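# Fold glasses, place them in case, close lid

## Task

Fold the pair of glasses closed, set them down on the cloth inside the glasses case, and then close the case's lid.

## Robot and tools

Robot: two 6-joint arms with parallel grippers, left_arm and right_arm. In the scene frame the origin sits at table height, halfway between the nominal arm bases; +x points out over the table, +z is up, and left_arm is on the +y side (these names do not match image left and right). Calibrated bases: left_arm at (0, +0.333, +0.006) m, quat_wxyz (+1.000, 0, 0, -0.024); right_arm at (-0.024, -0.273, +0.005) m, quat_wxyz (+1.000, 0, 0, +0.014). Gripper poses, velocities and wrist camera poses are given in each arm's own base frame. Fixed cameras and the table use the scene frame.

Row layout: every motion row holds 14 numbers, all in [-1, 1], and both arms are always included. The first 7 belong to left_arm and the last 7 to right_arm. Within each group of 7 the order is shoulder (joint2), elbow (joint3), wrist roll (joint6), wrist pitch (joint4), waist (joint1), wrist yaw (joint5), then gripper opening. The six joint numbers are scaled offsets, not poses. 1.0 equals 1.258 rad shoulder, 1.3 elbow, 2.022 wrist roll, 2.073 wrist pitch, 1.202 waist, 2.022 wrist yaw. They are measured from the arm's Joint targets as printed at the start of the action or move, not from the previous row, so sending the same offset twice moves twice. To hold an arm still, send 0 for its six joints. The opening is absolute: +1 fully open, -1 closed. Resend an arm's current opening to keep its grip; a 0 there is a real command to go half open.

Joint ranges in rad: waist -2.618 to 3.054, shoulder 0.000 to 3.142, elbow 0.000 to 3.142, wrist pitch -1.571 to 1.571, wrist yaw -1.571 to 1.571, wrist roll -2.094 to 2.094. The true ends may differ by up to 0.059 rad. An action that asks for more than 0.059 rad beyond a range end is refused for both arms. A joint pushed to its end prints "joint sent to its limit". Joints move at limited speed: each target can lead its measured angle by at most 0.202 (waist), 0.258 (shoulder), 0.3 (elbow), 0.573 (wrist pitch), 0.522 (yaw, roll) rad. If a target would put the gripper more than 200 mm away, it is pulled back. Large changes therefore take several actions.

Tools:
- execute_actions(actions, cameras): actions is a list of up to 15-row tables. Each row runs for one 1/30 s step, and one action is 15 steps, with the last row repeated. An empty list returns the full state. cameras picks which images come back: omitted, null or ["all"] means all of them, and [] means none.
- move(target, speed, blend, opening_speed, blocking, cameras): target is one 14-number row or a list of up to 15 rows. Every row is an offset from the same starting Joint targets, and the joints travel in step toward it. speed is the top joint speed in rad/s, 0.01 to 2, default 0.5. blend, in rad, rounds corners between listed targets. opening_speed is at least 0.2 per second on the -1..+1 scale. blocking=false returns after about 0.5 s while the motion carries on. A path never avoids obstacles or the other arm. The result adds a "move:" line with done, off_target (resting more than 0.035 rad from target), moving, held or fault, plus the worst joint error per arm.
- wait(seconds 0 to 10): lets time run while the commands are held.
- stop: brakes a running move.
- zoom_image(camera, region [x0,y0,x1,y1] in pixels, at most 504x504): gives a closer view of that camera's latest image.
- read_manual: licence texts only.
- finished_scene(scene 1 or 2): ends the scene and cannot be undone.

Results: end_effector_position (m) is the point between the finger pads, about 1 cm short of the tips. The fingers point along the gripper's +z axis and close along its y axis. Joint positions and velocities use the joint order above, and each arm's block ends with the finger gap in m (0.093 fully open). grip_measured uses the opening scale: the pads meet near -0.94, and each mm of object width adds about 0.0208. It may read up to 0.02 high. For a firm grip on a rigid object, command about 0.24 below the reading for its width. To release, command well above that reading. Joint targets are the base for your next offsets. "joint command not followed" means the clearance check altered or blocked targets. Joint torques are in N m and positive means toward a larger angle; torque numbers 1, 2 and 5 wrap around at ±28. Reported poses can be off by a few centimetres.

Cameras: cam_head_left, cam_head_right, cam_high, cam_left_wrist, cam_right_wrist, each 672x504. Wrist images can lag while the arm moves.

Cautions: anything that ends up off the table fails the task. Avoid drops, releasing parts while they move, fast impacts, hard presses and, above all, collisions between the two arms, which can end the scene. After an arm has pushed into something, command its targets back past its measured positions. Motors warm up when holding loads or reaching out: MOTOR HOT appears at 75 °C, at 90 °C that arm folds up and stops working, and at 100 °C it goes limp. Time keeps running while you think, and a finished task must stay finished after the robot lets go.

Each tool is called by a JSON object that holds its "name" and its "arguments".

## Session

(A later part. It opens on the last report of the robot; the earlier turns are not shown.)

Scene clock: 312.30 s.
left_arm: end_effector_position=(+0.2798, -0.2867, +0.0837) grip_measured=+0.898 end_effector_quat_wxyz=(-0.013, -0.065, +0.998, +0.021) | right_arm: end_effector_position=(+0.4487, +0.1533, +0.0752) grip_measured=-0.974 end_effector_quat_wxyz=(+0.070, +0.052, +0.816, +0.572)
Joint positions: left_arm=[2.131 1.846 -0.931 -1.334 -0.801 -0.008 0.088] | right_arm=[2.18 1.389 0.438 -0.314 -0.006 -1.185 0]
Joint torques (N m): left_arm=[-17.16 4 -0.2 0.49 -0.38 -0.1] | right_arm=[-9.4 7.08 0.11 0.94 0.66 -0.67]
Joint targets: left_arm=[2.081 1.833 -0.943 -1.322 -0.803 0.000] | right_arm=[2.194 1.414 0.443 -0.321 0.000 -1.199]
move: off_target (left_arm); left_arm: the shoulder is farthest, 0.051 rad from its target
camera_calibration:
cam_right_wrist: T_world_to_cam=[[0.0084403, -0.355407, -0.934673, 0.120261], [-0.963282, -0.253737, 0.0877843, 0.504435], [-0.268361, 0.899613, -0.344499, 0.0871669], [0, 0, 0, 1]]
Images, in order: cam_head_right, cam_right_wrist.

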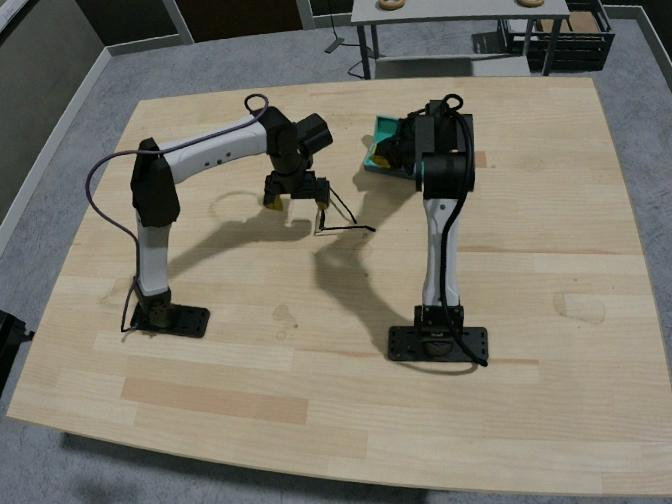

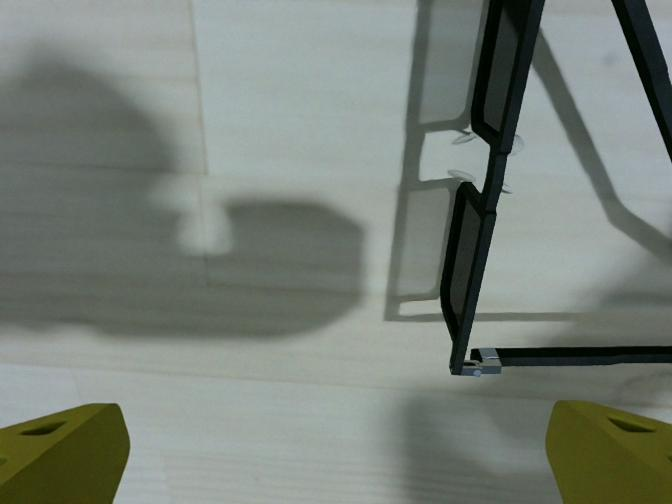

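{"name": "wait", "arguments": {"seconds": 0, "cameras": ["cam_left_wrist","cam_right_wrist","cam_high"]}}

{"name": "zoom_image", "arguments": {"camera": "cam_high", "region": [220, 200, 400, 340]}}

Scene clock: 318.13 s.
left_arm: end_effector_position=(+0.2798, -0.2866, +0.0836) grip_measured=+0.898 end_effector_quat_wxyz=(-0.013, -0.065, +0.998, +0.021) | right_arm: end_effector_position=(+0.4487, +0.1533, +0.0752) grip_measured=-0.974 end_effector_quat_wxyz=(+0.070, +0.052, +0.816, +0.572)
Joint positions: left_arm=[2.131 1.846 -0.932 -1.334 -0.801 -0.008 0.088] | right_arm=[2.18 1.389 0.438 -0.314 -0.006 -1.185 0]
Joint torques (N m): left_arm=[-17.13 4.01 -0.18 0.5 -0.35 -0.09] | right_arm=[-9.44 7.09 0.12 0.94 0.65 -0.67]
Joint targets: left_arm=[2.081 1.833 -0.943 -1.322 -0.803 0.000] | right_arm=[2.194 1.414 0.443 -0.320 0.000 -1.199]
Tool commands: left_gripper/opening=+0.9 right_gripper/opening=-1.0
camera_calibration:
cam_left_wrist: T_world_to_cam=[[0.11326, -0.99134, -0.0664633, -0.309648], [-0.886721, -0.131031, 0.443347, 0.214912], [-0.448216, 0.00872094, -0.893883, 0.285994], [0, 0, 0, 1]]
cam_right_wrist: T_world_to_cam=[[0.0084403, -0.355407, -0.934673, 0.120261], [-0.963282, -0.253737, 0.0877843, 0.504435], [-0.268361, 0.899613, -0.344499, 0.0871669], [0, 0, 0, 1]]
Images, in order: cam_high, cam_left_wrist, cam_right_wrist.

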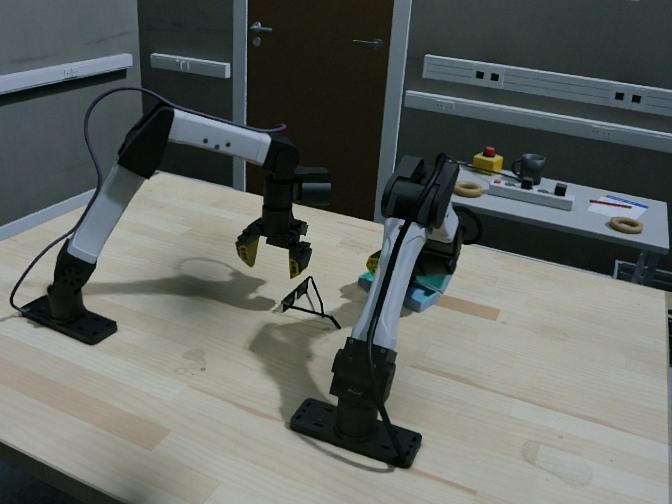

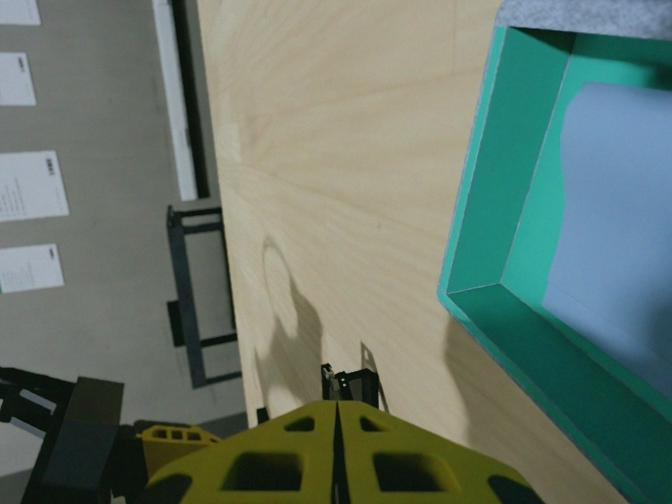

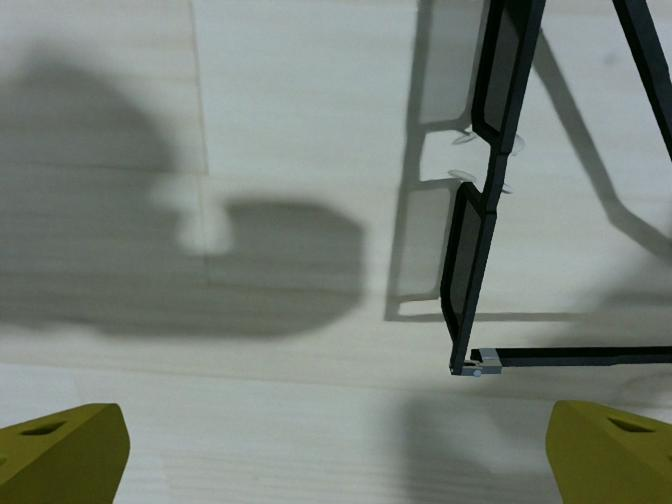

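Scaled by 2.800 from the camera's 672x504 image, which has a finer 960x720 frame.

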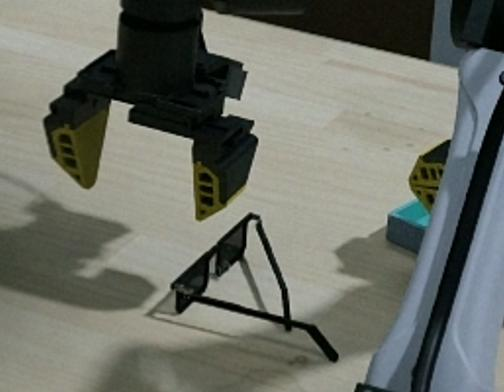

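{"name": "move", "arguments": {"target": [[0.1309,0.201,0.0227,-0.047,-0.028,0,0.4,0,0,0,0,0,0,-1],[0.1576,-0.0328,0.0227,0.1158,-0.028,0,0.4,0,0,0,0,0,0,-1]], "speed": 0.4, "opening_speed": 1.5, "cameras": ["cam_left_wrist","cam_right_wrist"]}}

Scene clock: 343.47 s.
left_arm: end_effector_position=(+0.2957, -0.3225, +0.0197) grip_measured=+0.402 end_effector_quat_wxyz=(+0.007, -0.038, +0.999, -0.003) | right_arm: end_effector_position=(+0.4486, +0.1533, +0.0752) grip_measured=-0.974 end_effector_quat_wxyz=(+0.070, +0.052, +0.816, +0.572)
Joint positions: left_arm=[2.261 1.801 -0.908 -1.098 -0.832 -0.008 0.064] | right_arm=[2.18 1.389 0.438 -0.315 -0.006 -1.185 0]
Joint torques (N m): left_arm=[-11.43 4.19 0.02 0.68 -0.59 -0.09] | right_arm=[-9.43 7.06 0.11 0.94 0.66 -0.67]
Joint targets: left_arm=[2.279 1.790 -0.897 -1.082 -0.837 0.000] | right_arm=[2.194 1.414 0.443 -0.321 0.000 -1.199]
move: done
camera_calibration:
cam_left_wrist: T_world_to_cam=[[0.0603708, -0.998022, -0.0175577, -0.338726], [-0.910024, -0.0622582, 0.409854, 0.28238], [-0.410136, -0.00876529, -0.911982, 0.219849], [0, 0, 0, 1]]
cam_right_wrist: T_world_to_cam=[[0.00808375, -0.355405, -0.934677, 0.120399], [-0.963248, -0.253737, 0.0881512, 0.50435], [-0.268492, 0.899614, -0.344394, 0.0871969], [0, 0, 0, 1]]
Images, in order: cam_left_wrist, cam_right_wrist.

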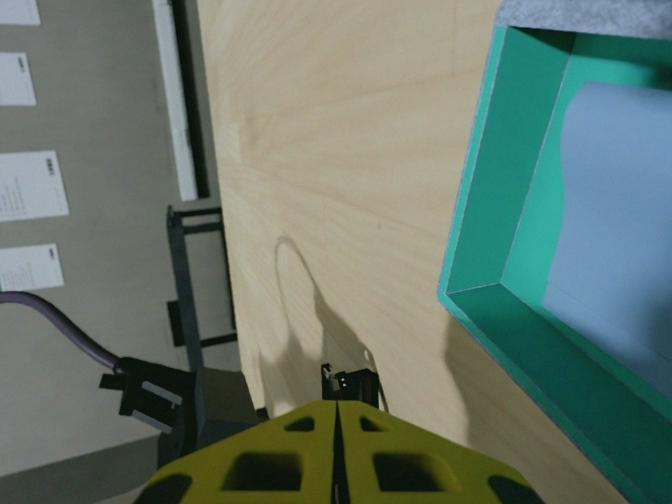

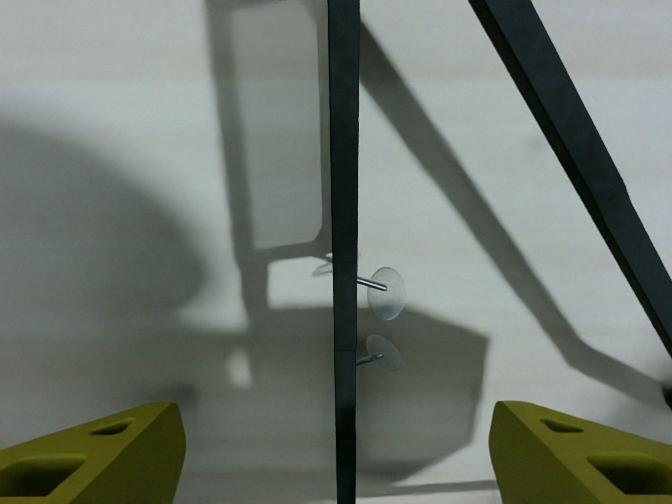

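{"name": "move", "arguments": {"target": [[0,0,0,0,0,0,-0.85,0,0,0,0,0,0,-1],[0,0,0,0,0,0,-1,0,0,0,0,0,0,-1],[0,0.1415,0,-0.0888,0,0,-1,0,0,0,0,0,0,-1]], "speed": 0.3, "opening_speed": 0.8, "cameras": ["cam_left_wrist","cam_right_wrist"]}}

{"name": "zoom_image", "arguments": {"camera": "cam_left_wrist", "region": [150, 200, 504, 504]}}

Scene clock: 358.20 s.
left_arm: end_effector_position=(+0.2965, -0.3233, +0.0550) grip_measured=-0.979 end_effector_quat_wxyz=(+0.002, -0.038, +0.999, +0.004) | right_arm: end_effector_position=(+0.4486, +0.1533, +0.0752) grip_measured=-0.974 end_effector_quat_wxyz=(+0.070, +0.052, +0.816, +0.572)
Joint positions: left_arm=[2.261 1.943 -0.908 -1.256 -0.832 -0.008 0] | right_arm=[2.18 1.389 0.438 -0.315 -0.006 -1.185 0]
Joint torques (N m): left_arm=[-11.49 7.71 0.02 0.37 -0.57 -0.09] | right_arm=[-9.42 7.08 0.12 0.94 0.66 -0.67]
Joint targets: left_arm=[2.279 1.974 -0.897 -1.267 -0.837 0.000] | right_arm=[2.194 1.414 0.443 -0.321 0.000 -1.199]
move: done
camera_calibration:
cam_left_wrist: T_world_to_cam=[[0.0597099, -0.997737, -0.0309164, -0.337961], [-0.905253, -0.0671749, 0.419529, 0.265033], [-0.420656, 0.00293716, -0.907215, 0.258945], [0, 0, 0, 1]]
cam_right_wrist: T_world_to_cam=[[0.00808375, -0.355405, -0.934677, 0.120399], [-0.963248, -0.253737, 0.0881512, 0.50435], [-0.268492, 0.899614, -0.344394, 0.0871969], [0, 0, 0, 1]]
Images, in order: cam_left_wrist, cam_right_wrist.

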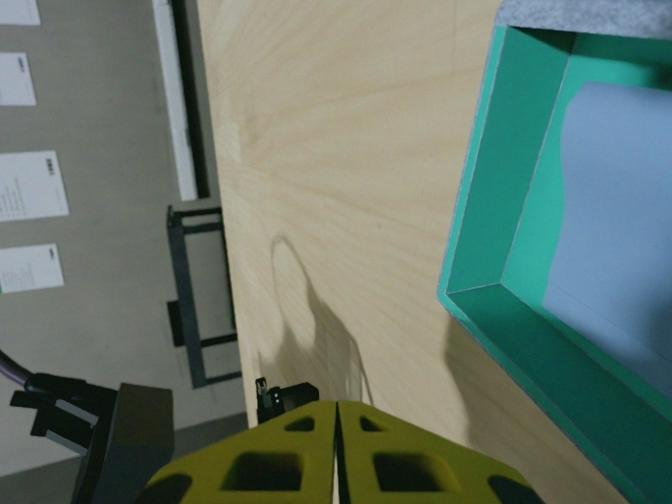

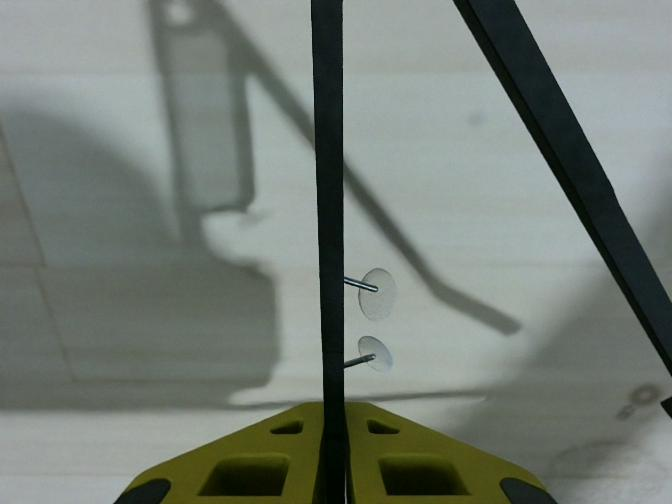

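Scaled by 1.424 from the camera's 672x504 image, which has a finer 960x720 frame.

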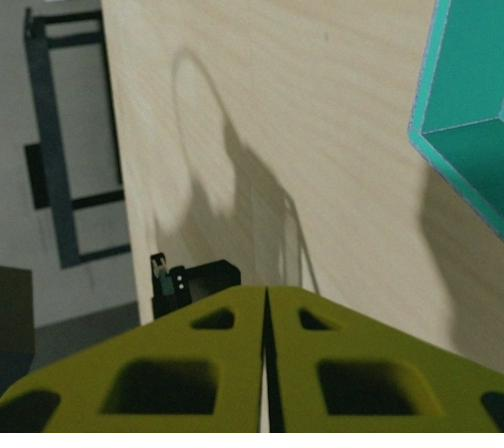

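{"name": "move", "arguments": {"target": [[0,0,0,0,0,0,-1,-0.1728,-0.3037,0,0.0861,0.0745,0,-1],[0,0,0,0,0,0,-1,-0.1567,-0.2795,0,0.0807,0.1963,0,-1]], "speed": [0.5,0.15], "cameras": ["cam_left_wrist","cam_right_wrist","cam_head_right"]}}

{"name": "zoom_image", "arguments": {"camera": "cam_head_right", "region": [260, 110, 440, 250]}}

Scene clock: 388.07 s.
left_arm: end_effector_position=(+0.2926, -0.3203, +0.0551) grip_measured=-0.979 end_effector_quat_wxyz=(-0.005, -0.037, +0.999, +0.011) | right_arm: end_effector_position=(+0.3306, +0.2365, +0.0569) grip_measured=-0.974 end_effector_quat_wxyz=(-0.011, -0.033, +0.818, +0.574)
Joint positions: left_arm=[2.261 1.943 -0.906 -1.276 -0.833 -0.007 0] | right_arm=[2.011 1.027 0.439 -0.157 0.227 -1.185 0]
Joint torques (N m): left_arm=[-11.43 7.69 0.02 0.53 -0.49 -0.1] | right_arm=[-9.77 6.31 0.11 1 0.88 -0.67]
Heat: left arm: 57 °C; right arm: 53 °C.
Joint targets: left_arm=[2.279 1.974 -0.897 -1.267 -0.837 0.000] | right_arm=[1.997 1.050 0.443 -0.153 0.235 -1.198]
move: done
camera_calibration:
cam_left_wrist: T_world_to_cam=[[0.056518, -0.997359, -0.0456057, -0.332894], [-0.899388, -0.0706925, 0.431398, 0.258207], [-0.433483, 0.0166355, -0.901008, 0.265166], [0, 0, 0, 1]]
cam_right_wrist: T_world_to_cam=[[0.0575964, -0.35101, -0.934599, 0.116395], [-0.874936, -0.468599, 0.122073, 0.433064], [-0.480801, 0.810683, -0.334101, 0.0649581], [0, 0, 0, 1]]
Images, in order: cam_head_right, cam_left_wrist, cam_right_wrist.

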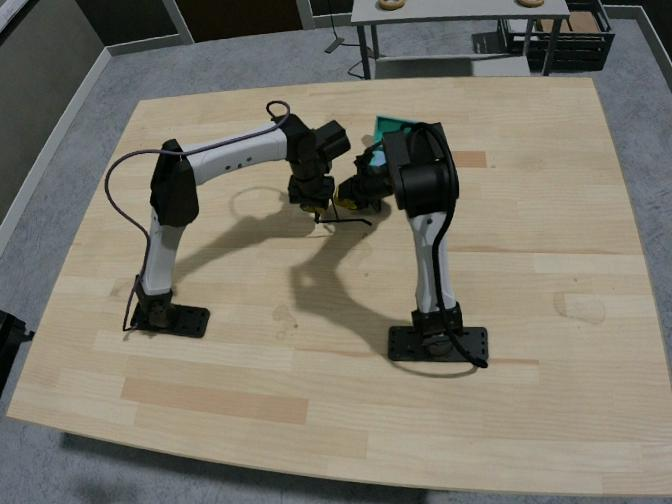

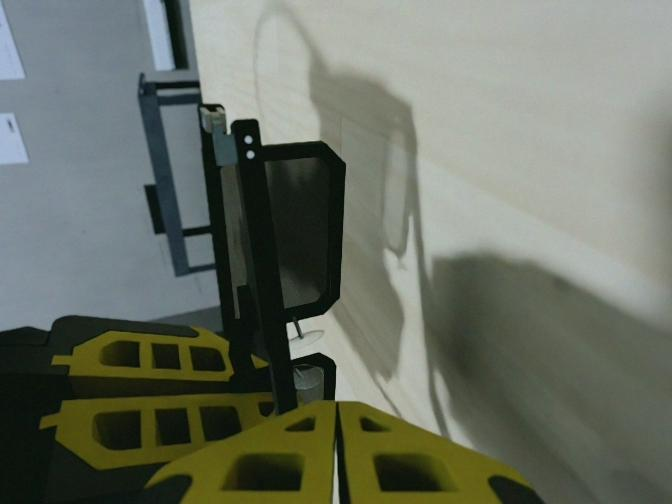

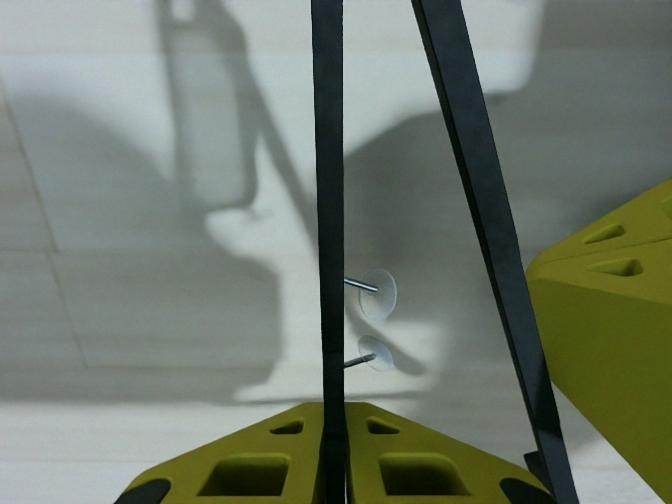

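Scaled by 2.800 from the camera's 672x504 image, which has a finer 960x720 frame.

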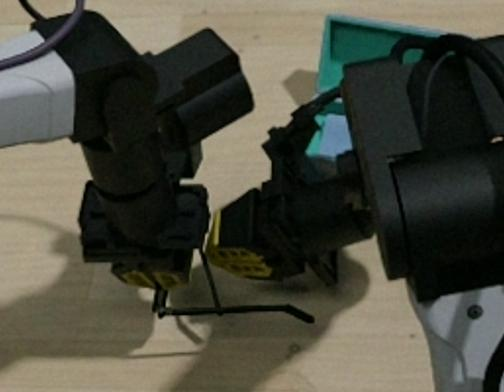

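{"name": "move", "arguments": {"target": [0,0,0,0,0,0,-1,0.0227,0.03,0,-0.007,0.034,0,-1], "speed": 0.1, "cameras": ["cam_right_wrist"]}}

Scene clock: 396.13 s.
left_arm: end_effector_position=(+0.2921, -0.3188, +0.0551) grip_measured=-0.979 end_effector_quat_wxyz=(-0.006, -0.037, +0.999, +0.014) | right_arm: end_effector_position=(+0.3291, +0.2499, +0.0613) grip_measured=-0.974 end_effector_quat_wxyz=(-0.017, -0.050, +0.817, +0.574)
Joint positions: left_arm=[2.261 1.943 -0.906 -1.282 -0.832 -0.009 0] | right_arm=[2.017 1.059 0.439 -0.172 0.262 -1.184 0]
Joint torques (N m): left_arm=[-11.48 7.69 0.01 0.57 -0.49 -0.08] | right_arm=[-8.17 6.99 0.11 1.01 1.33 -0.68]
Joint targets: left_arm=[2.279 1.974 -0.897 -1.266 -0.836 0.001] | right_arm=[2.026 1.089 0.443 -0.168 0.276 -1.198]
move: done
camera_calibration:
cam_right_wrist: T_world_to_cam=[[0.07939, -0.347222, -0.934416, 0.117225], [-0.859204, -0.499119, 0.112469, 0.4405], [-0.505437, 0.793925, -0.33796, 0.0673803], [0, 0, 0, 1]]
Images, in order: cam_right_wrist.

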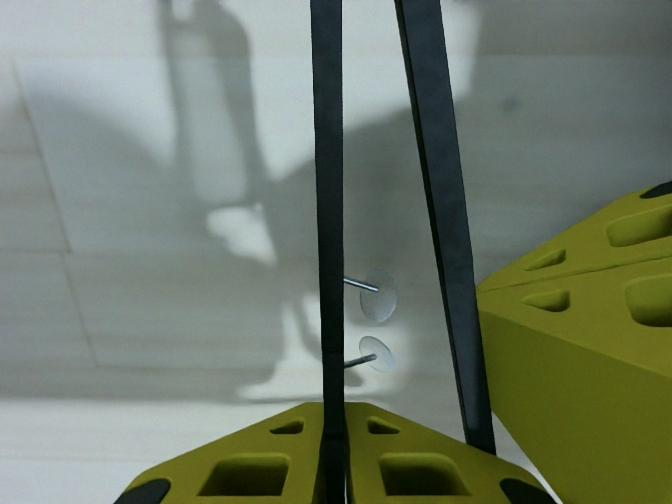

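{"name": "move", "arguments": {"target": [[0,0,0,0,0,0,-1,-0.1994,-0.2578,0,0.043,-0.325,0,-1],[0,0,0,0,0,0,-1,-0.5038,-0.5577,-0.367,0.0464,-0.4019,0,-1],[0,0,0,0,0,0,-1,-0.3454,-0.4226,-0.367,0.0578,-0.1539,0,-1]], "speed": [0.4,0.6,0.25], "cameras": ["cam_left_wrist","cam_right_wrist","cam_head_right"]}}

{"name": "zoom_image", "arguments": {"camera": "cam_head_right", "region": [260, 130, 440, 270]}}

Scene clock: 433.30 s.
left_arm: end_effector_position=(+0.2923, -0.3191, +0.0551) grip_measured=-0.979 end_effector_quat_wxyz=(-0.006, -0.037, +0.999, +0.014) | right_arm: end_effector_position=(+0.2398, +0.1772, +0.0688) grip_measured=-0.974 end_effector_quat_wxyz=(+0.240, -0.274, +0.771, +0.523)
Joint positions: left_arm=[2.261 1.943 -0.906 -1.281 -0.832 -0.009 0] | right_arm=[1.582 0.519 -0.292 -0.059 0.085 -1.185 0]
Joint torques (N m): left_arm=[-11.43 7.69 0.03 0.56 -0.49 -0.09] | right_arm=[-4.16 5.87 -0.01 1.08 0.66 -0.68]
Joint targets: left_arm=[2.279 1.974 -0.897 -1.266 -0.836 0.000] | right_arm=[1.591 0.540 -0.299 -0.048 0.091 -1.198]
move: done
camera_calibration:
cam_left_wrist: T_world_to_cam=[[0.0567687, -0.997117, -0.0503531, -0.331356], [-0.898639, -0.0730064, 0.432571, 0.257022], [-0.435, 0.0206928, -0.900193, 0.266752], [0, 0, 0, 1]]
cam_right_wrist: T_world_to_cam=[[0.68293, -0.313327, -0.659873, -0.0635913], [-0.693291, -0.562584, -0.450384, 0.336862], [-0.230117, 0.765065, -0.601433, 0.0397697], [0, 0, 0, 1]]
Images, in order: cam_head_right, cam_left_wrist, cam_right_wrist.

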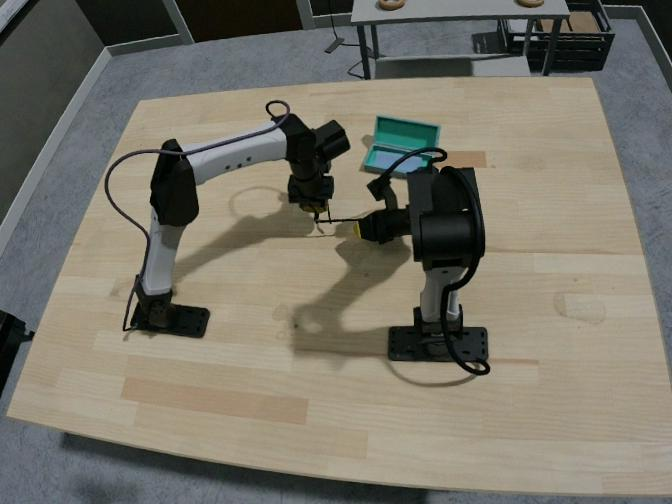

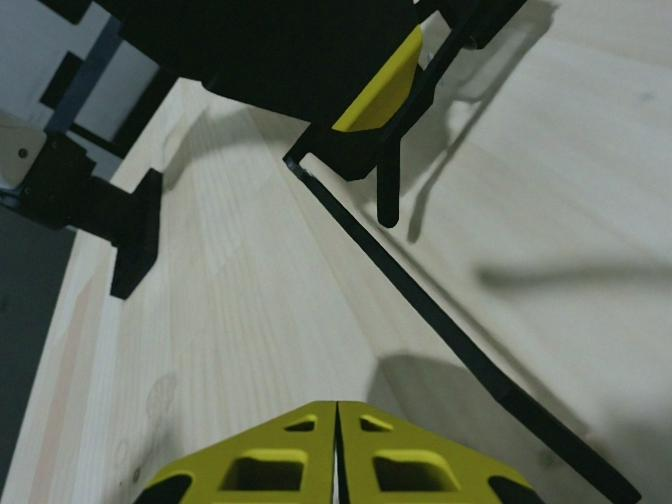

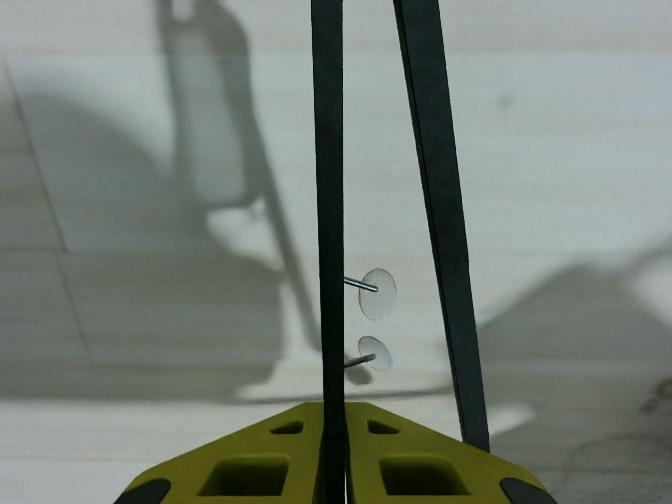

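Scaled by 2.800 from the camera's 672x504 image, which has a finer 960x720 frame.

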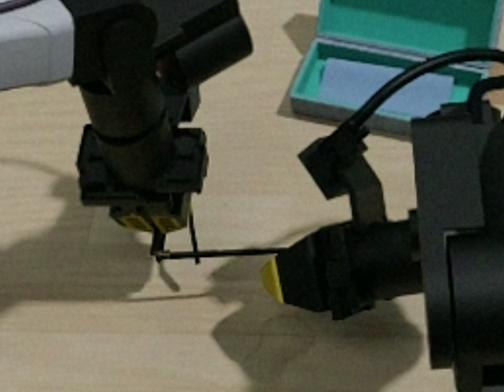

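{"name": "move", "arguments": {"target": [[0,0,0,0,0,0,-1,0.1512,0.1708,0,-0.0158,0.0279,0,-1],[0,0,0,0,0,0,-1,0.2514,0.3049,0,-0.0392,0.0799,0,-1]], "speed": 0.15, "blend": 0.02, "cameras": ["cam_left_wrist","cam_right_wrist","cam_head_right"]}}

{"name": "zoom_image", "arguments": {"camera": "cam_head_right", "region": [260, 130, 440, 270]}}

Scene clock: 442.73 s.
left_arm: end_effector_position=(+0.2923, -0.3191, +0.0551) grip_measured=-0.979 end_effector_quat_wxyz=(-0.006, -0.037, +0.999, +0.014) | right_arm: end_effector_position=(+0.3203, +0.2160, +0.0722) grip_measured=-0.974 end_effector_quat_wxyz=(+0.226, -0.316, +0.753, +0.531)
Joint positions: left_arm=[2.261 1.943 -0.906 -1.281 -0.832 -0.009 0] | right_arm=[1.894 0.916 -0.292 -0.117 0.177 -1.186 0]
Joint torques (N m): left_arm=[-11.44 7.69 0 0.57 -0.49 -0.09] | right_arm=[-6.75 6.13 -0.01 0.87 1.02 -0.67]
Joint targets: left_arm=[2.279 1.974 -0.897 -1.266 -0.836 0.000] | right_arm=[1.907 0.936 -0.299 -0.129 0.187 -1.199]
move: done
camera_calibration:
cam_left_wrist: T_world_to_cam=[[0.0567687, -0.997117, -0.0503531, -0.331356], [-0.898639, -0.0730064, 0.432571, 0.257022], [-0.435, 0.0206928, -0.900193, 0.266752], [0, 0, 0, 1]]
cam_right_wrist: T_world_to_cam=[[0.726432, -0.245765, -0.641791, -0.133953], [-0.626113, -0.621691, -0.470619, 0.40869], [-0.283334, 0.743707, -0.605493, 0.0525744], [0, 0, 0, 1]]
Images, in order: cam_head_right, cam_left_wrist, cam_right_wrist.

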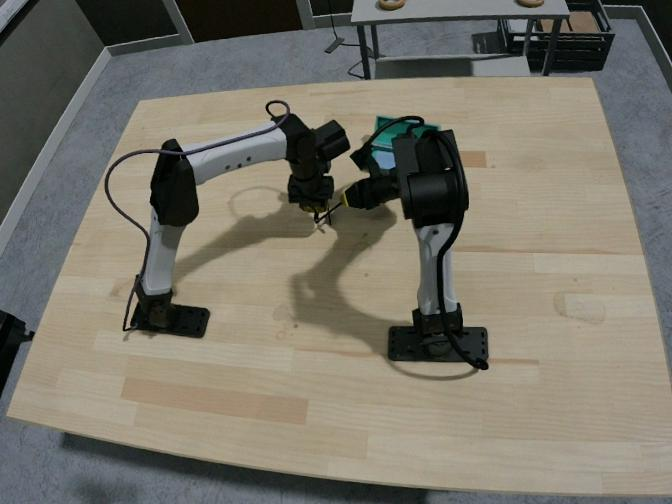

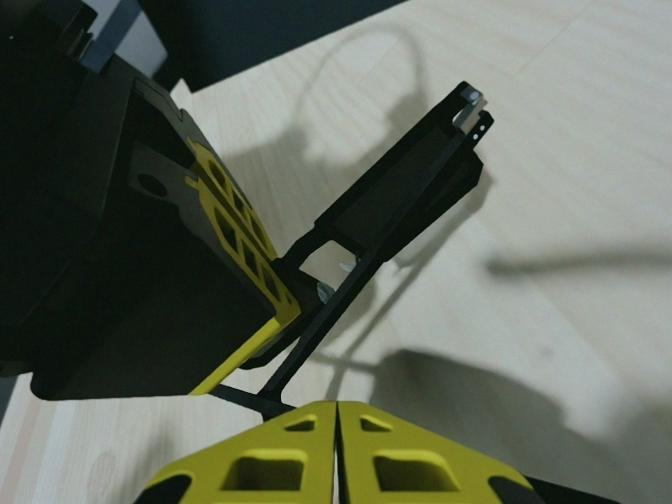

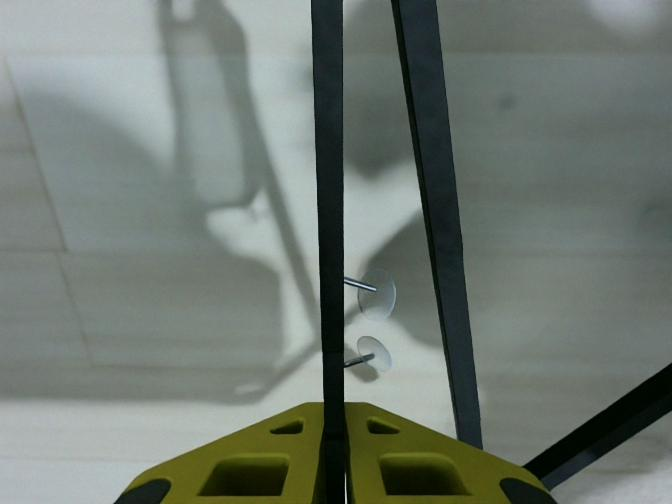

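Scaled by 2.800 from the camera's 672x504 image, which has a finer 960x720 frame.

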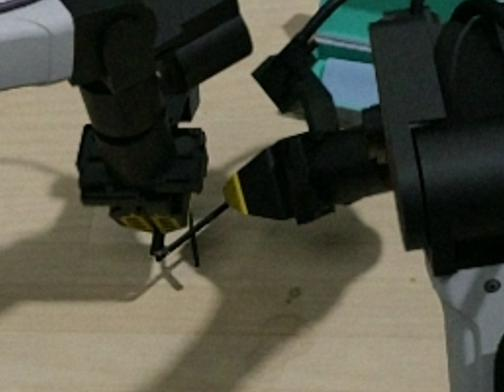

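{"name": "move", "arguments": {"target": [0,0,0,0,0,0,-1,0.0475,0.0524,0,-0.004,0.0276,0,-1], "speed": 0.12, "cameras": ["cam_right_wrist"]}}

Scene clock: 449.20 s.
left_arm: end_effector_position=(+0.2922, -0.3189, +0.0551) grip_measured=-0.979 end_effector_quat_wxyz=(-0.006, -0.037, +0.999, +0.014) | right_arm: end_effector_position=(+0.3300, +0.2298, +0.0708) grip_measured=-0.974 end_effector_quat_wxyz=(+0.221, -0.330, +0.745, +0.536)
Joint positions: left_arm=[2.261 1.943 -0.906 -1.282 -0.832 -0.009 0] | right_arm=[1.951 0.987 -0.292 -0.122 0.209 -1.19 0]
Joint torques (N m): left_arm=[-11.41 7.69 0 0.57 -0.47 -0.09] | right_arm=[-7.01 6 0 0.85 1.13 -0.63]
Joint targets: left_arm=[2.279 1.974 -0.897 -1.266 -0.836 0.000] | right_arm=[1.967 1.004 -0.299 -0.138 0.221 -1.199]
move: done
camera_calibration:
cam_right_wrist: T_world_to_cam=[[0.739502, -0.217332, -0.637106, -0.149685], [-0.60091, -0.639688, -0.479276, 0.419207], [-0.303387, 0.737269, -0.603648, 0.0521523], [0, 0, 0, 1]]
Images, in order: cam_right_wrist.

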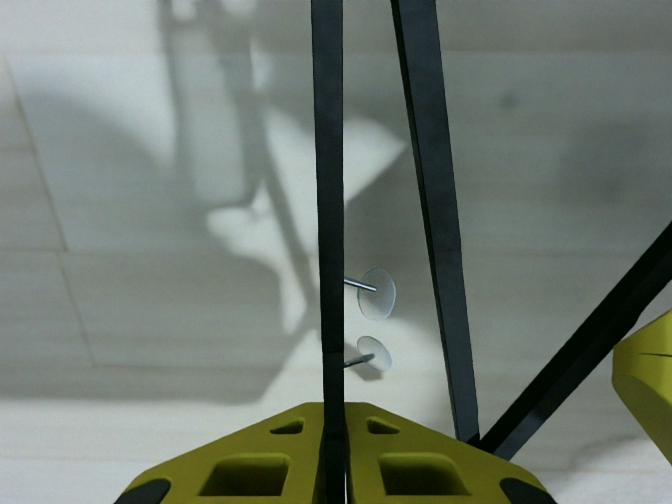

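{"name": "move", "arguments": {"target": [[0,0,0,0,0,0,-1,-0.15,-0.1,0,0,-0.3,0,-1],[0,-0.1415,0,0.0888,0,0,-1,-0.15,-0.1,0,0,-0.3,0,-1],[0,-0.1415,0,0.0888,0,0,-0.72,-0.15,-0.1,0,0,-0.3,0,-1],[0,0.08,0,-0.05,0,0,-0.72,-0.7,-0.3,0,-0.2,-0.2,0.4,-1],[-0.0019,0.1321,-0.0106,-0.0839,-0.0177,0,1,-0.9,-0.35,0,-0.3,-0.2,0.593,-1]], "speed": [0.4,0.25,0.25,0.4,0.6], "opening_speed": 1, "cameras": ["cam_left_wrist","cam_right_wrist","cam_head_right"]}}

Scene clock: 482.40 s.
left_arm: end_effector_position=(+0.2889, -0.3287, +0.0980) grip_measured=+1.000 end_effector_quat_wxyz=(+0.000, -0.028, +1.000, +0.004) | right_arm: end_effector_position=(+0.2196, -0.0036, +0.0911) grip_measured=-0.974 end_effector_quat_wxyz=(+0.262, -0.130, +0.956, -0.035)
Joint positions: left_arm=[2.261 2.114 -0.908 -1.43 -0.852 -0.006 0.093] | right_arm=[0.841 0.559 -0.293 -0.753 -0.028 -0.014 0]
Joint torques (N m): left_arm=[-11.7 7.77 -0.18 0.35 -0.64 -0.11] | right_arm=[-1.57 5.39 0.06 1.24 0.81 0.07]
Heat: left arm: 55 °C; right arm: 48 °C.
Joint targets: left_arm=[2.277 2.146 -0.919 -1.440 -0.858 0.000] | right_arm=[0.835 0.549 -0.299 -0.759 -0.020 0.000]
move: done; target 3's new numbers were sent with left_arm's wrist pitch 0.041 rad from that target
camera_calibration:
cam_left_wrist: T_world_to_cam=[[0.0398028, -0.9987, -0.0318522, -0.336023], [-0.904836, -0.0495487, 0.422867, 0.245088], [-0.423896, 0.0119897, -0.905632, 0.298587], [0, 0, 0, 1]]
cam_right_wrist: T_world_to_cam=[[0.235336, -0.959553, 0.154517, -0.0699713], [-0.966174, -0.248224, -0.0699523, 0.257588], [0.105478, -0.132828, -0.985511, 0.144904], [0, 0, 0, 1]]
Images, in order: cam_head_right, cam_left_wrist, cam_right_wrist.

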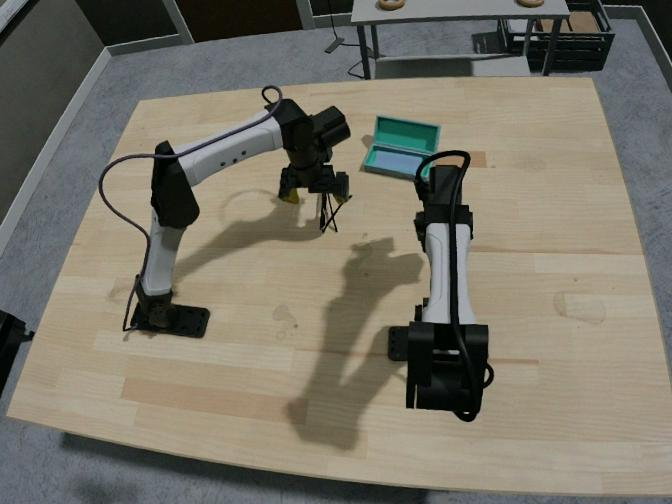

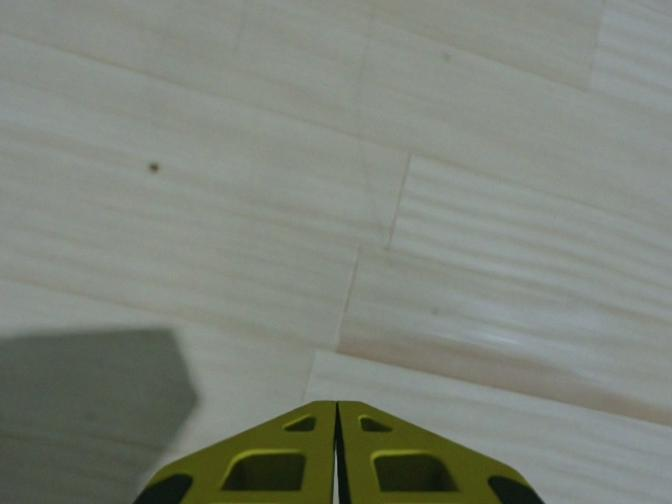

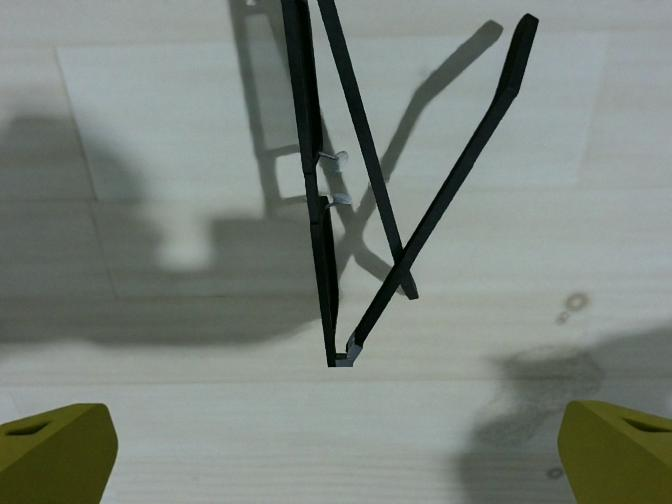

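{"name": "move", "arguments": {"target": [[0.0207,-0.2423,0,0.1645,0,0,1,0,0,0,0,0,0,-1],[0.0207,-0.2423,0,0.1645,0,0,-0.45,0,0,0,0,0,0,-1]], "speed": 0.3, "opening_speed": 0.7, "cameras": ["cam_right_wrist"]}}

Scene clock: 497.37 s.
left_arm: end_effector_position=(+0.2933, -0.3337, +0.0208) grip_measured=-0.448 end_effector_quat_wxyz=(+0.008, -0.028, +1.000, -0.005) | right_arm: end_effector_position=(+0.2195, -0.0037, +0.0911) grip_measured=-0.974 end_effector_quat_wxyz=(+0.262, -0.130, +0.956, -0.036)
Joint positions: left_arm=[2.283 1.843 -0.908 -1.112 -0.852 -0.006 0.024] | right_arm=[0.841 0.559 -0.293 -0.754 -0.028 -0.014 0]
Joint torques (N m): left_arm=[-11.41 4.12 -0.17 0.65 -0.64 -0.12] | right_arm=[-1.58 5.39 0.07 1.24 0.81 0.07]
Joint targets: left_arm=[2.303 1.831 -0.919 -1.099 -0.858 0.001] | right_arm=[0.835 0.549 -0.300 -0.759 -0.020 0.001]
move: done
camera_calibration:
cam_right_wrist: T_world_to_cam=[[0.235525, -0.959442, 0.154917, -0.0700818], [-0.966168, -0.248389, -0.069448, 0.257443], [0.105111, -0.133319, -0.985484, 0.144933], [0, 0, 0, 1]]
Images, in order: cam_right_wrist.

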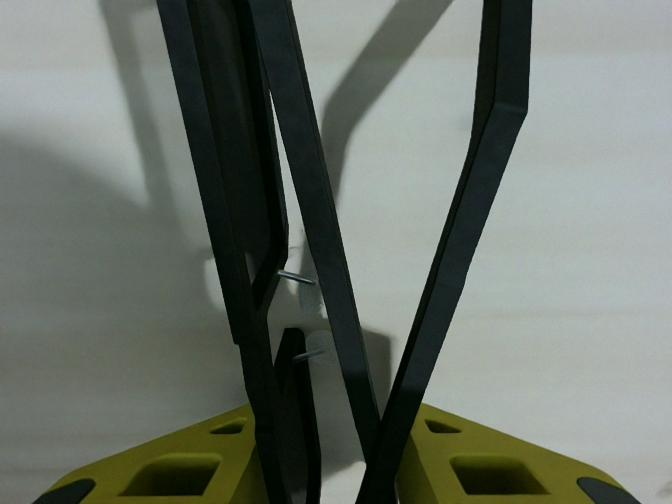

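{"name": "move", "arguments": {"target": [0,0,0,0,0,0,-0.66,0,0,0,0,0,0,-1], "opening_speed": 0.4, "cameras": ["cam_right_wrist","cam_head_left"]}}

Scene clock: 500.57 s.
left_arm: end_effector_position=(+0.2934, -0.3339, +0.0209) grip_measured=-0.658 end_effector_quat_wxyz=(+0.008, -0.029, +1.000, -0.006) | right_arm: end_effector_position=(+0.2194, -0.0037, +0.0910) grip_measured=-0.974 end_effector_quat_wxyz=(+0.262, -0.130, +0.956, -0.036)
Joint positions: left_arm=[2.283 1.843 -0.91 -1.111 -0.852 -0.006 0.014] | right_arm=[0.841 0.559 -0.293 -0.754 -0.028 -0.014 0]
Joint torques (N m): left_arm=[-11.37 4.16 -0.17 0.65 -0.62 -0.11] | right_arm=[-1.57 5.38 0.07 1.25 0.81 0.07]
Joint targets: left_arm=[2.303 1.831 -0.919 -1.099 -0.858 0.000] | right_arm=[0.835 0.549 -0.300 -0.760 -0.020 0.001]
move: done
camera_calibration:
cam_right_wrist: T_world_to_cam=[[0.235584, -0.959444, 0.154817, -0.0700575], [-0.966194, -0.248389, -0.0690822, 0.257336], [0.104735, -0.133308, -0.985525, 0.144981], [0, 0, 0, 1]]
Images, in order: cam_head_left, cam_right_wrist.

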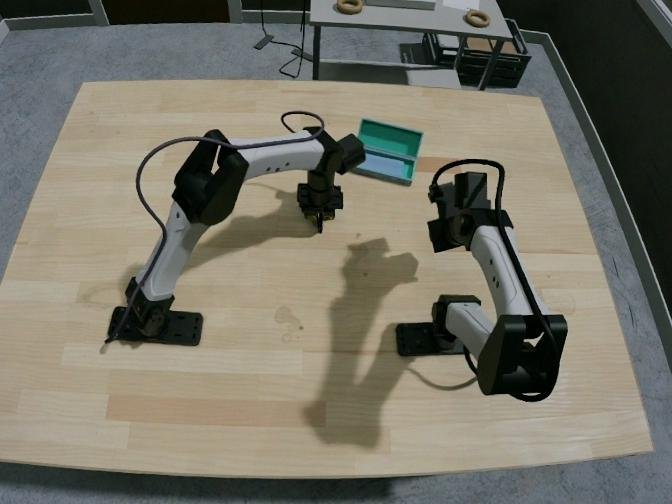

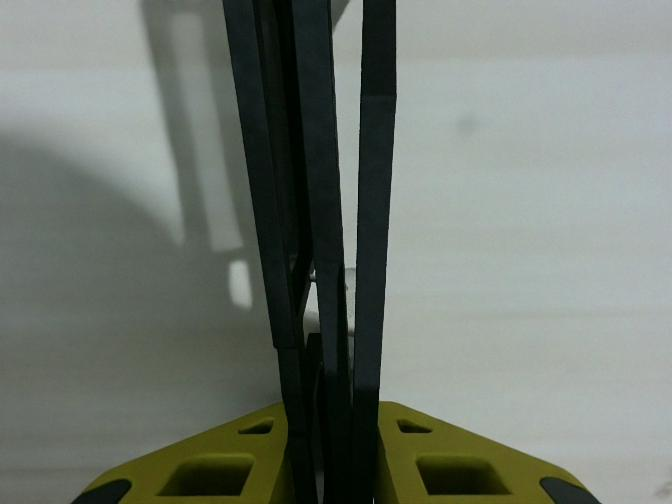

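{"name": "move", "arguments": {"target": [0,0,0,0,0,0,-0.82,0,0,0,0,0,0,-1], "opening_speed": 0.3, "cameras": ["cam_right_wrist"]}}

Scene clock: 504.57 s.
left_arm: end_effector_position=(+0.2934, -0.3339, +0.0209) grip_measured=-0.816 end_effector_quat_wxyz=(+0.008, -0.029, +1.000, -0.006) | right_arm: end_effector_position=(+0.2194, -0.0037, +0.0910) grip_measured=-0.974 end_effector_quat_wxyz=(+0.262, -0.130, +0.956, -0.036)
Joint positions: left_arm=[2.283 1.843 -0.91 -1.111 -0.852 -0.006 0.006] | right_arm=[0.841 0.559 -0.293 -0.754 -0.028 -0.014 0]
Joint velocities: left_arm=[-0.012 -0.007 0.037 0.022 -0.012 0.037 0.006] | right_arm=[within noise]
Joint torques (N m): left_arm=[-11.43 4.15 -0.15 0.65 -0.66 -0.11] | right_arm=[-1.57 5.38 0.07 1.24 0.81 0.07]
Joint targets: left_arm=[2.303 1.831 -0.919 -1.100 -0.858 0.000] | right_arm=[0.835 0.549 -0.300 -0.760 -0.020 0.001]
move: done
camera_calibration:
cam_right_wrist: T_world_to_cam=[[0.235584, -0.959444, 0.154817, -0.0700575], [-0.966194, -0.248389, -0.0690822, 0.257336], [0.104735, -0.133308, -0.985525, 0.144981], [0, 0, 0, 1]]
Images, in order: cam_right_wrist.

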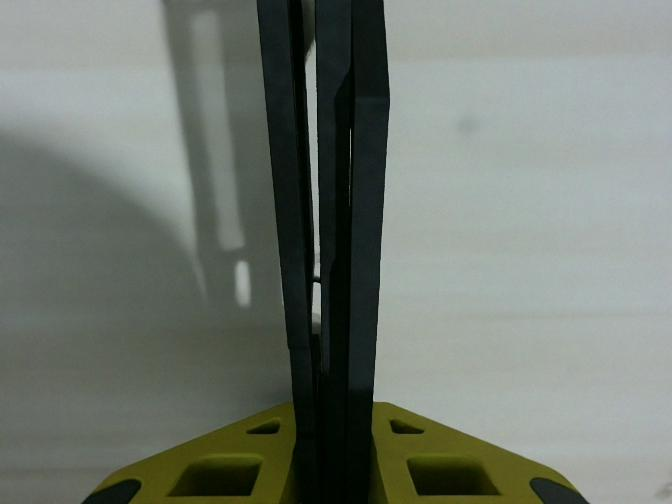

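{"name": "move", "arguments": {"target": [[0,0,0,0,0,0,-0.95,0,0,0,0,0,0,-1],[0,0.2,0,-0.12,0,0,-0.95,0.8466,0.8854,-0.356,-0.2605,0.2475,0,1],[-0.5905,-0.3475,0,-0.14,0.397,0,-0.95,0.9,0.95,-0.356,-0.3,0.2475,0,1]], "speed": [0.3,0.5,0.6], "opening_speed": 0.8, "cameras": ["cam_left_wrist","cam_right_wrist","cam_head_right"]}}

Scene clock: 550.50 s.
left_arm: end_effector_position=(+0.2941, -0.3346, +0.0569) grip_measured=-0.871 end_effector_quat_wxyz=(+0.004, -0.029, +1.000, +0.000) | right_arm: end_effector_position=(+0.3191, +0.0592, +0.1401) grip_measured=-0.974 end_effector_quat_wxyz=(+0.111, -0.449, +0.886, -0.027)
Joint positions: left_arm=[2.283 1.987 -0.91 -1.271 -0.852 -0.006 0.003] | right_arm=[1.56 1.315 -0.76 -1.096 0.177 -0.012 0]
Joint torques (N m): left_arm=[-11.52 7.88 -0.15 0.38 -0.69 -0.11] | right_arm=[-6.65 5.39 0.15 0.69 0.08 -0.08]
Heat: left arm: 58 °C; right arm: 41 °C.
Joint targets: left_arm=[2.303 2.020 -0.919 -1.281 -0.858 0.000] | right_arm=[1.554 1.312 -0.759 -1.101 0.176 -0.012]
Tool commands: left_gripper/opening=-0.95 right_gripper/opening=-1.0
move: held (right_arm; a check stopped the path), off_target (left_arm; braked when a check withheld steps of right_arm); path passed 1 of 3 targets; target 2's new numbers were not sent; limits=held; left_arm: the shoulder is farthest, 0.723 rad from its target; right_arm: the elbow is farthest, 0.469 rad from its target
joint command not followed: on one or more control steps a check withheld the commanded joint targets of the right arm, and it was not sent them on those steps.
cause: the commanded joint targets, or the way to them, would bring a part of the robot too close to another arm (this arm's wrist camera and the left arm's wrist (the part past the wrist pitch), along the way the arms are being sent, or toward where that arm still pushes).
camera_calibration:
cam_left_wrist: T_world_to_cam=[[0.0422956, -0.998842, -0.0229324, -0.344733], [-0.907891, -0.0480055, 0.416448, 0.268636], [-0.417066, 0.00320623, -0.90887, 0.258871], [0, 0, 0, 1]]
cam_right_wrist: T_world_to_cam=[[0.796169, -0.582656, 0.163178, -0.243133], [-0.60418, -0.750879, 0.266735, 0.239778], [-0.0328879, -0.310955, -0.949855, 0.240699], [0, 0, 0, 1]]
Images, in order: cam_head_right, cam_left_wrist, cam_right_wrist.

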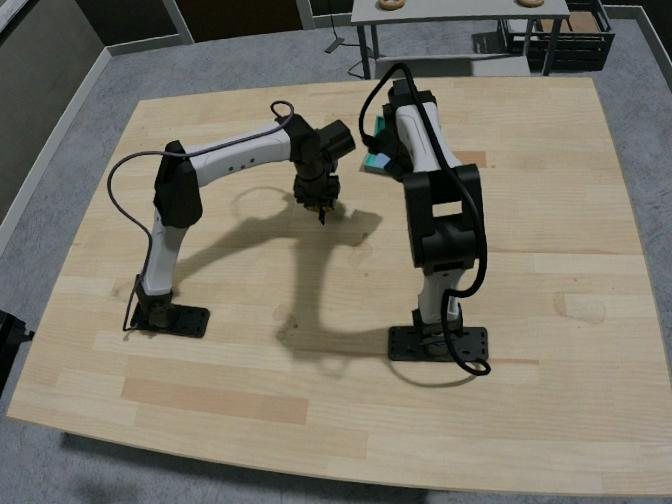

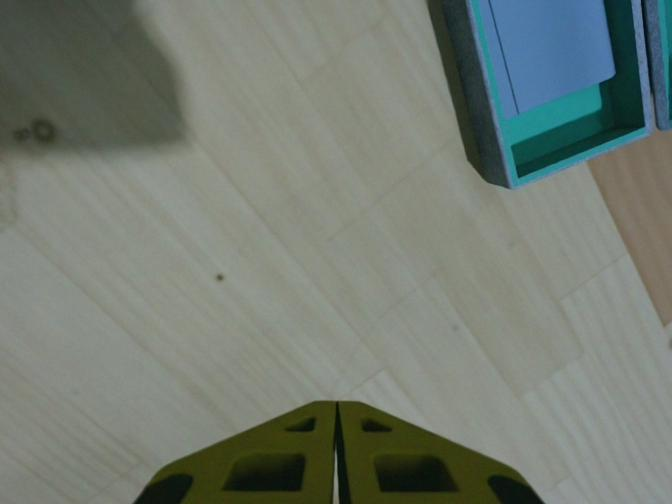

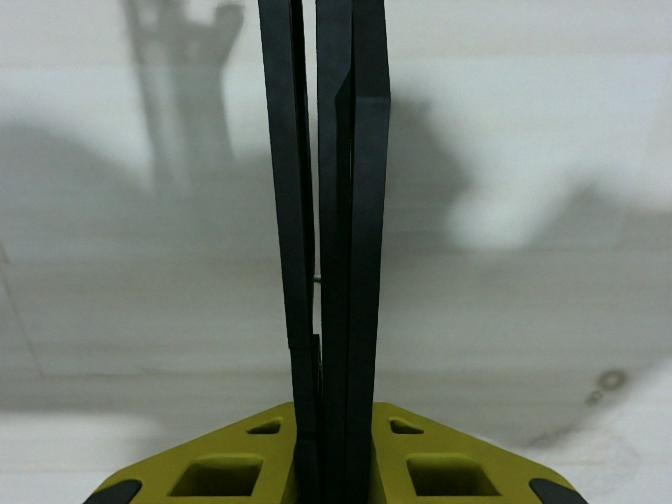

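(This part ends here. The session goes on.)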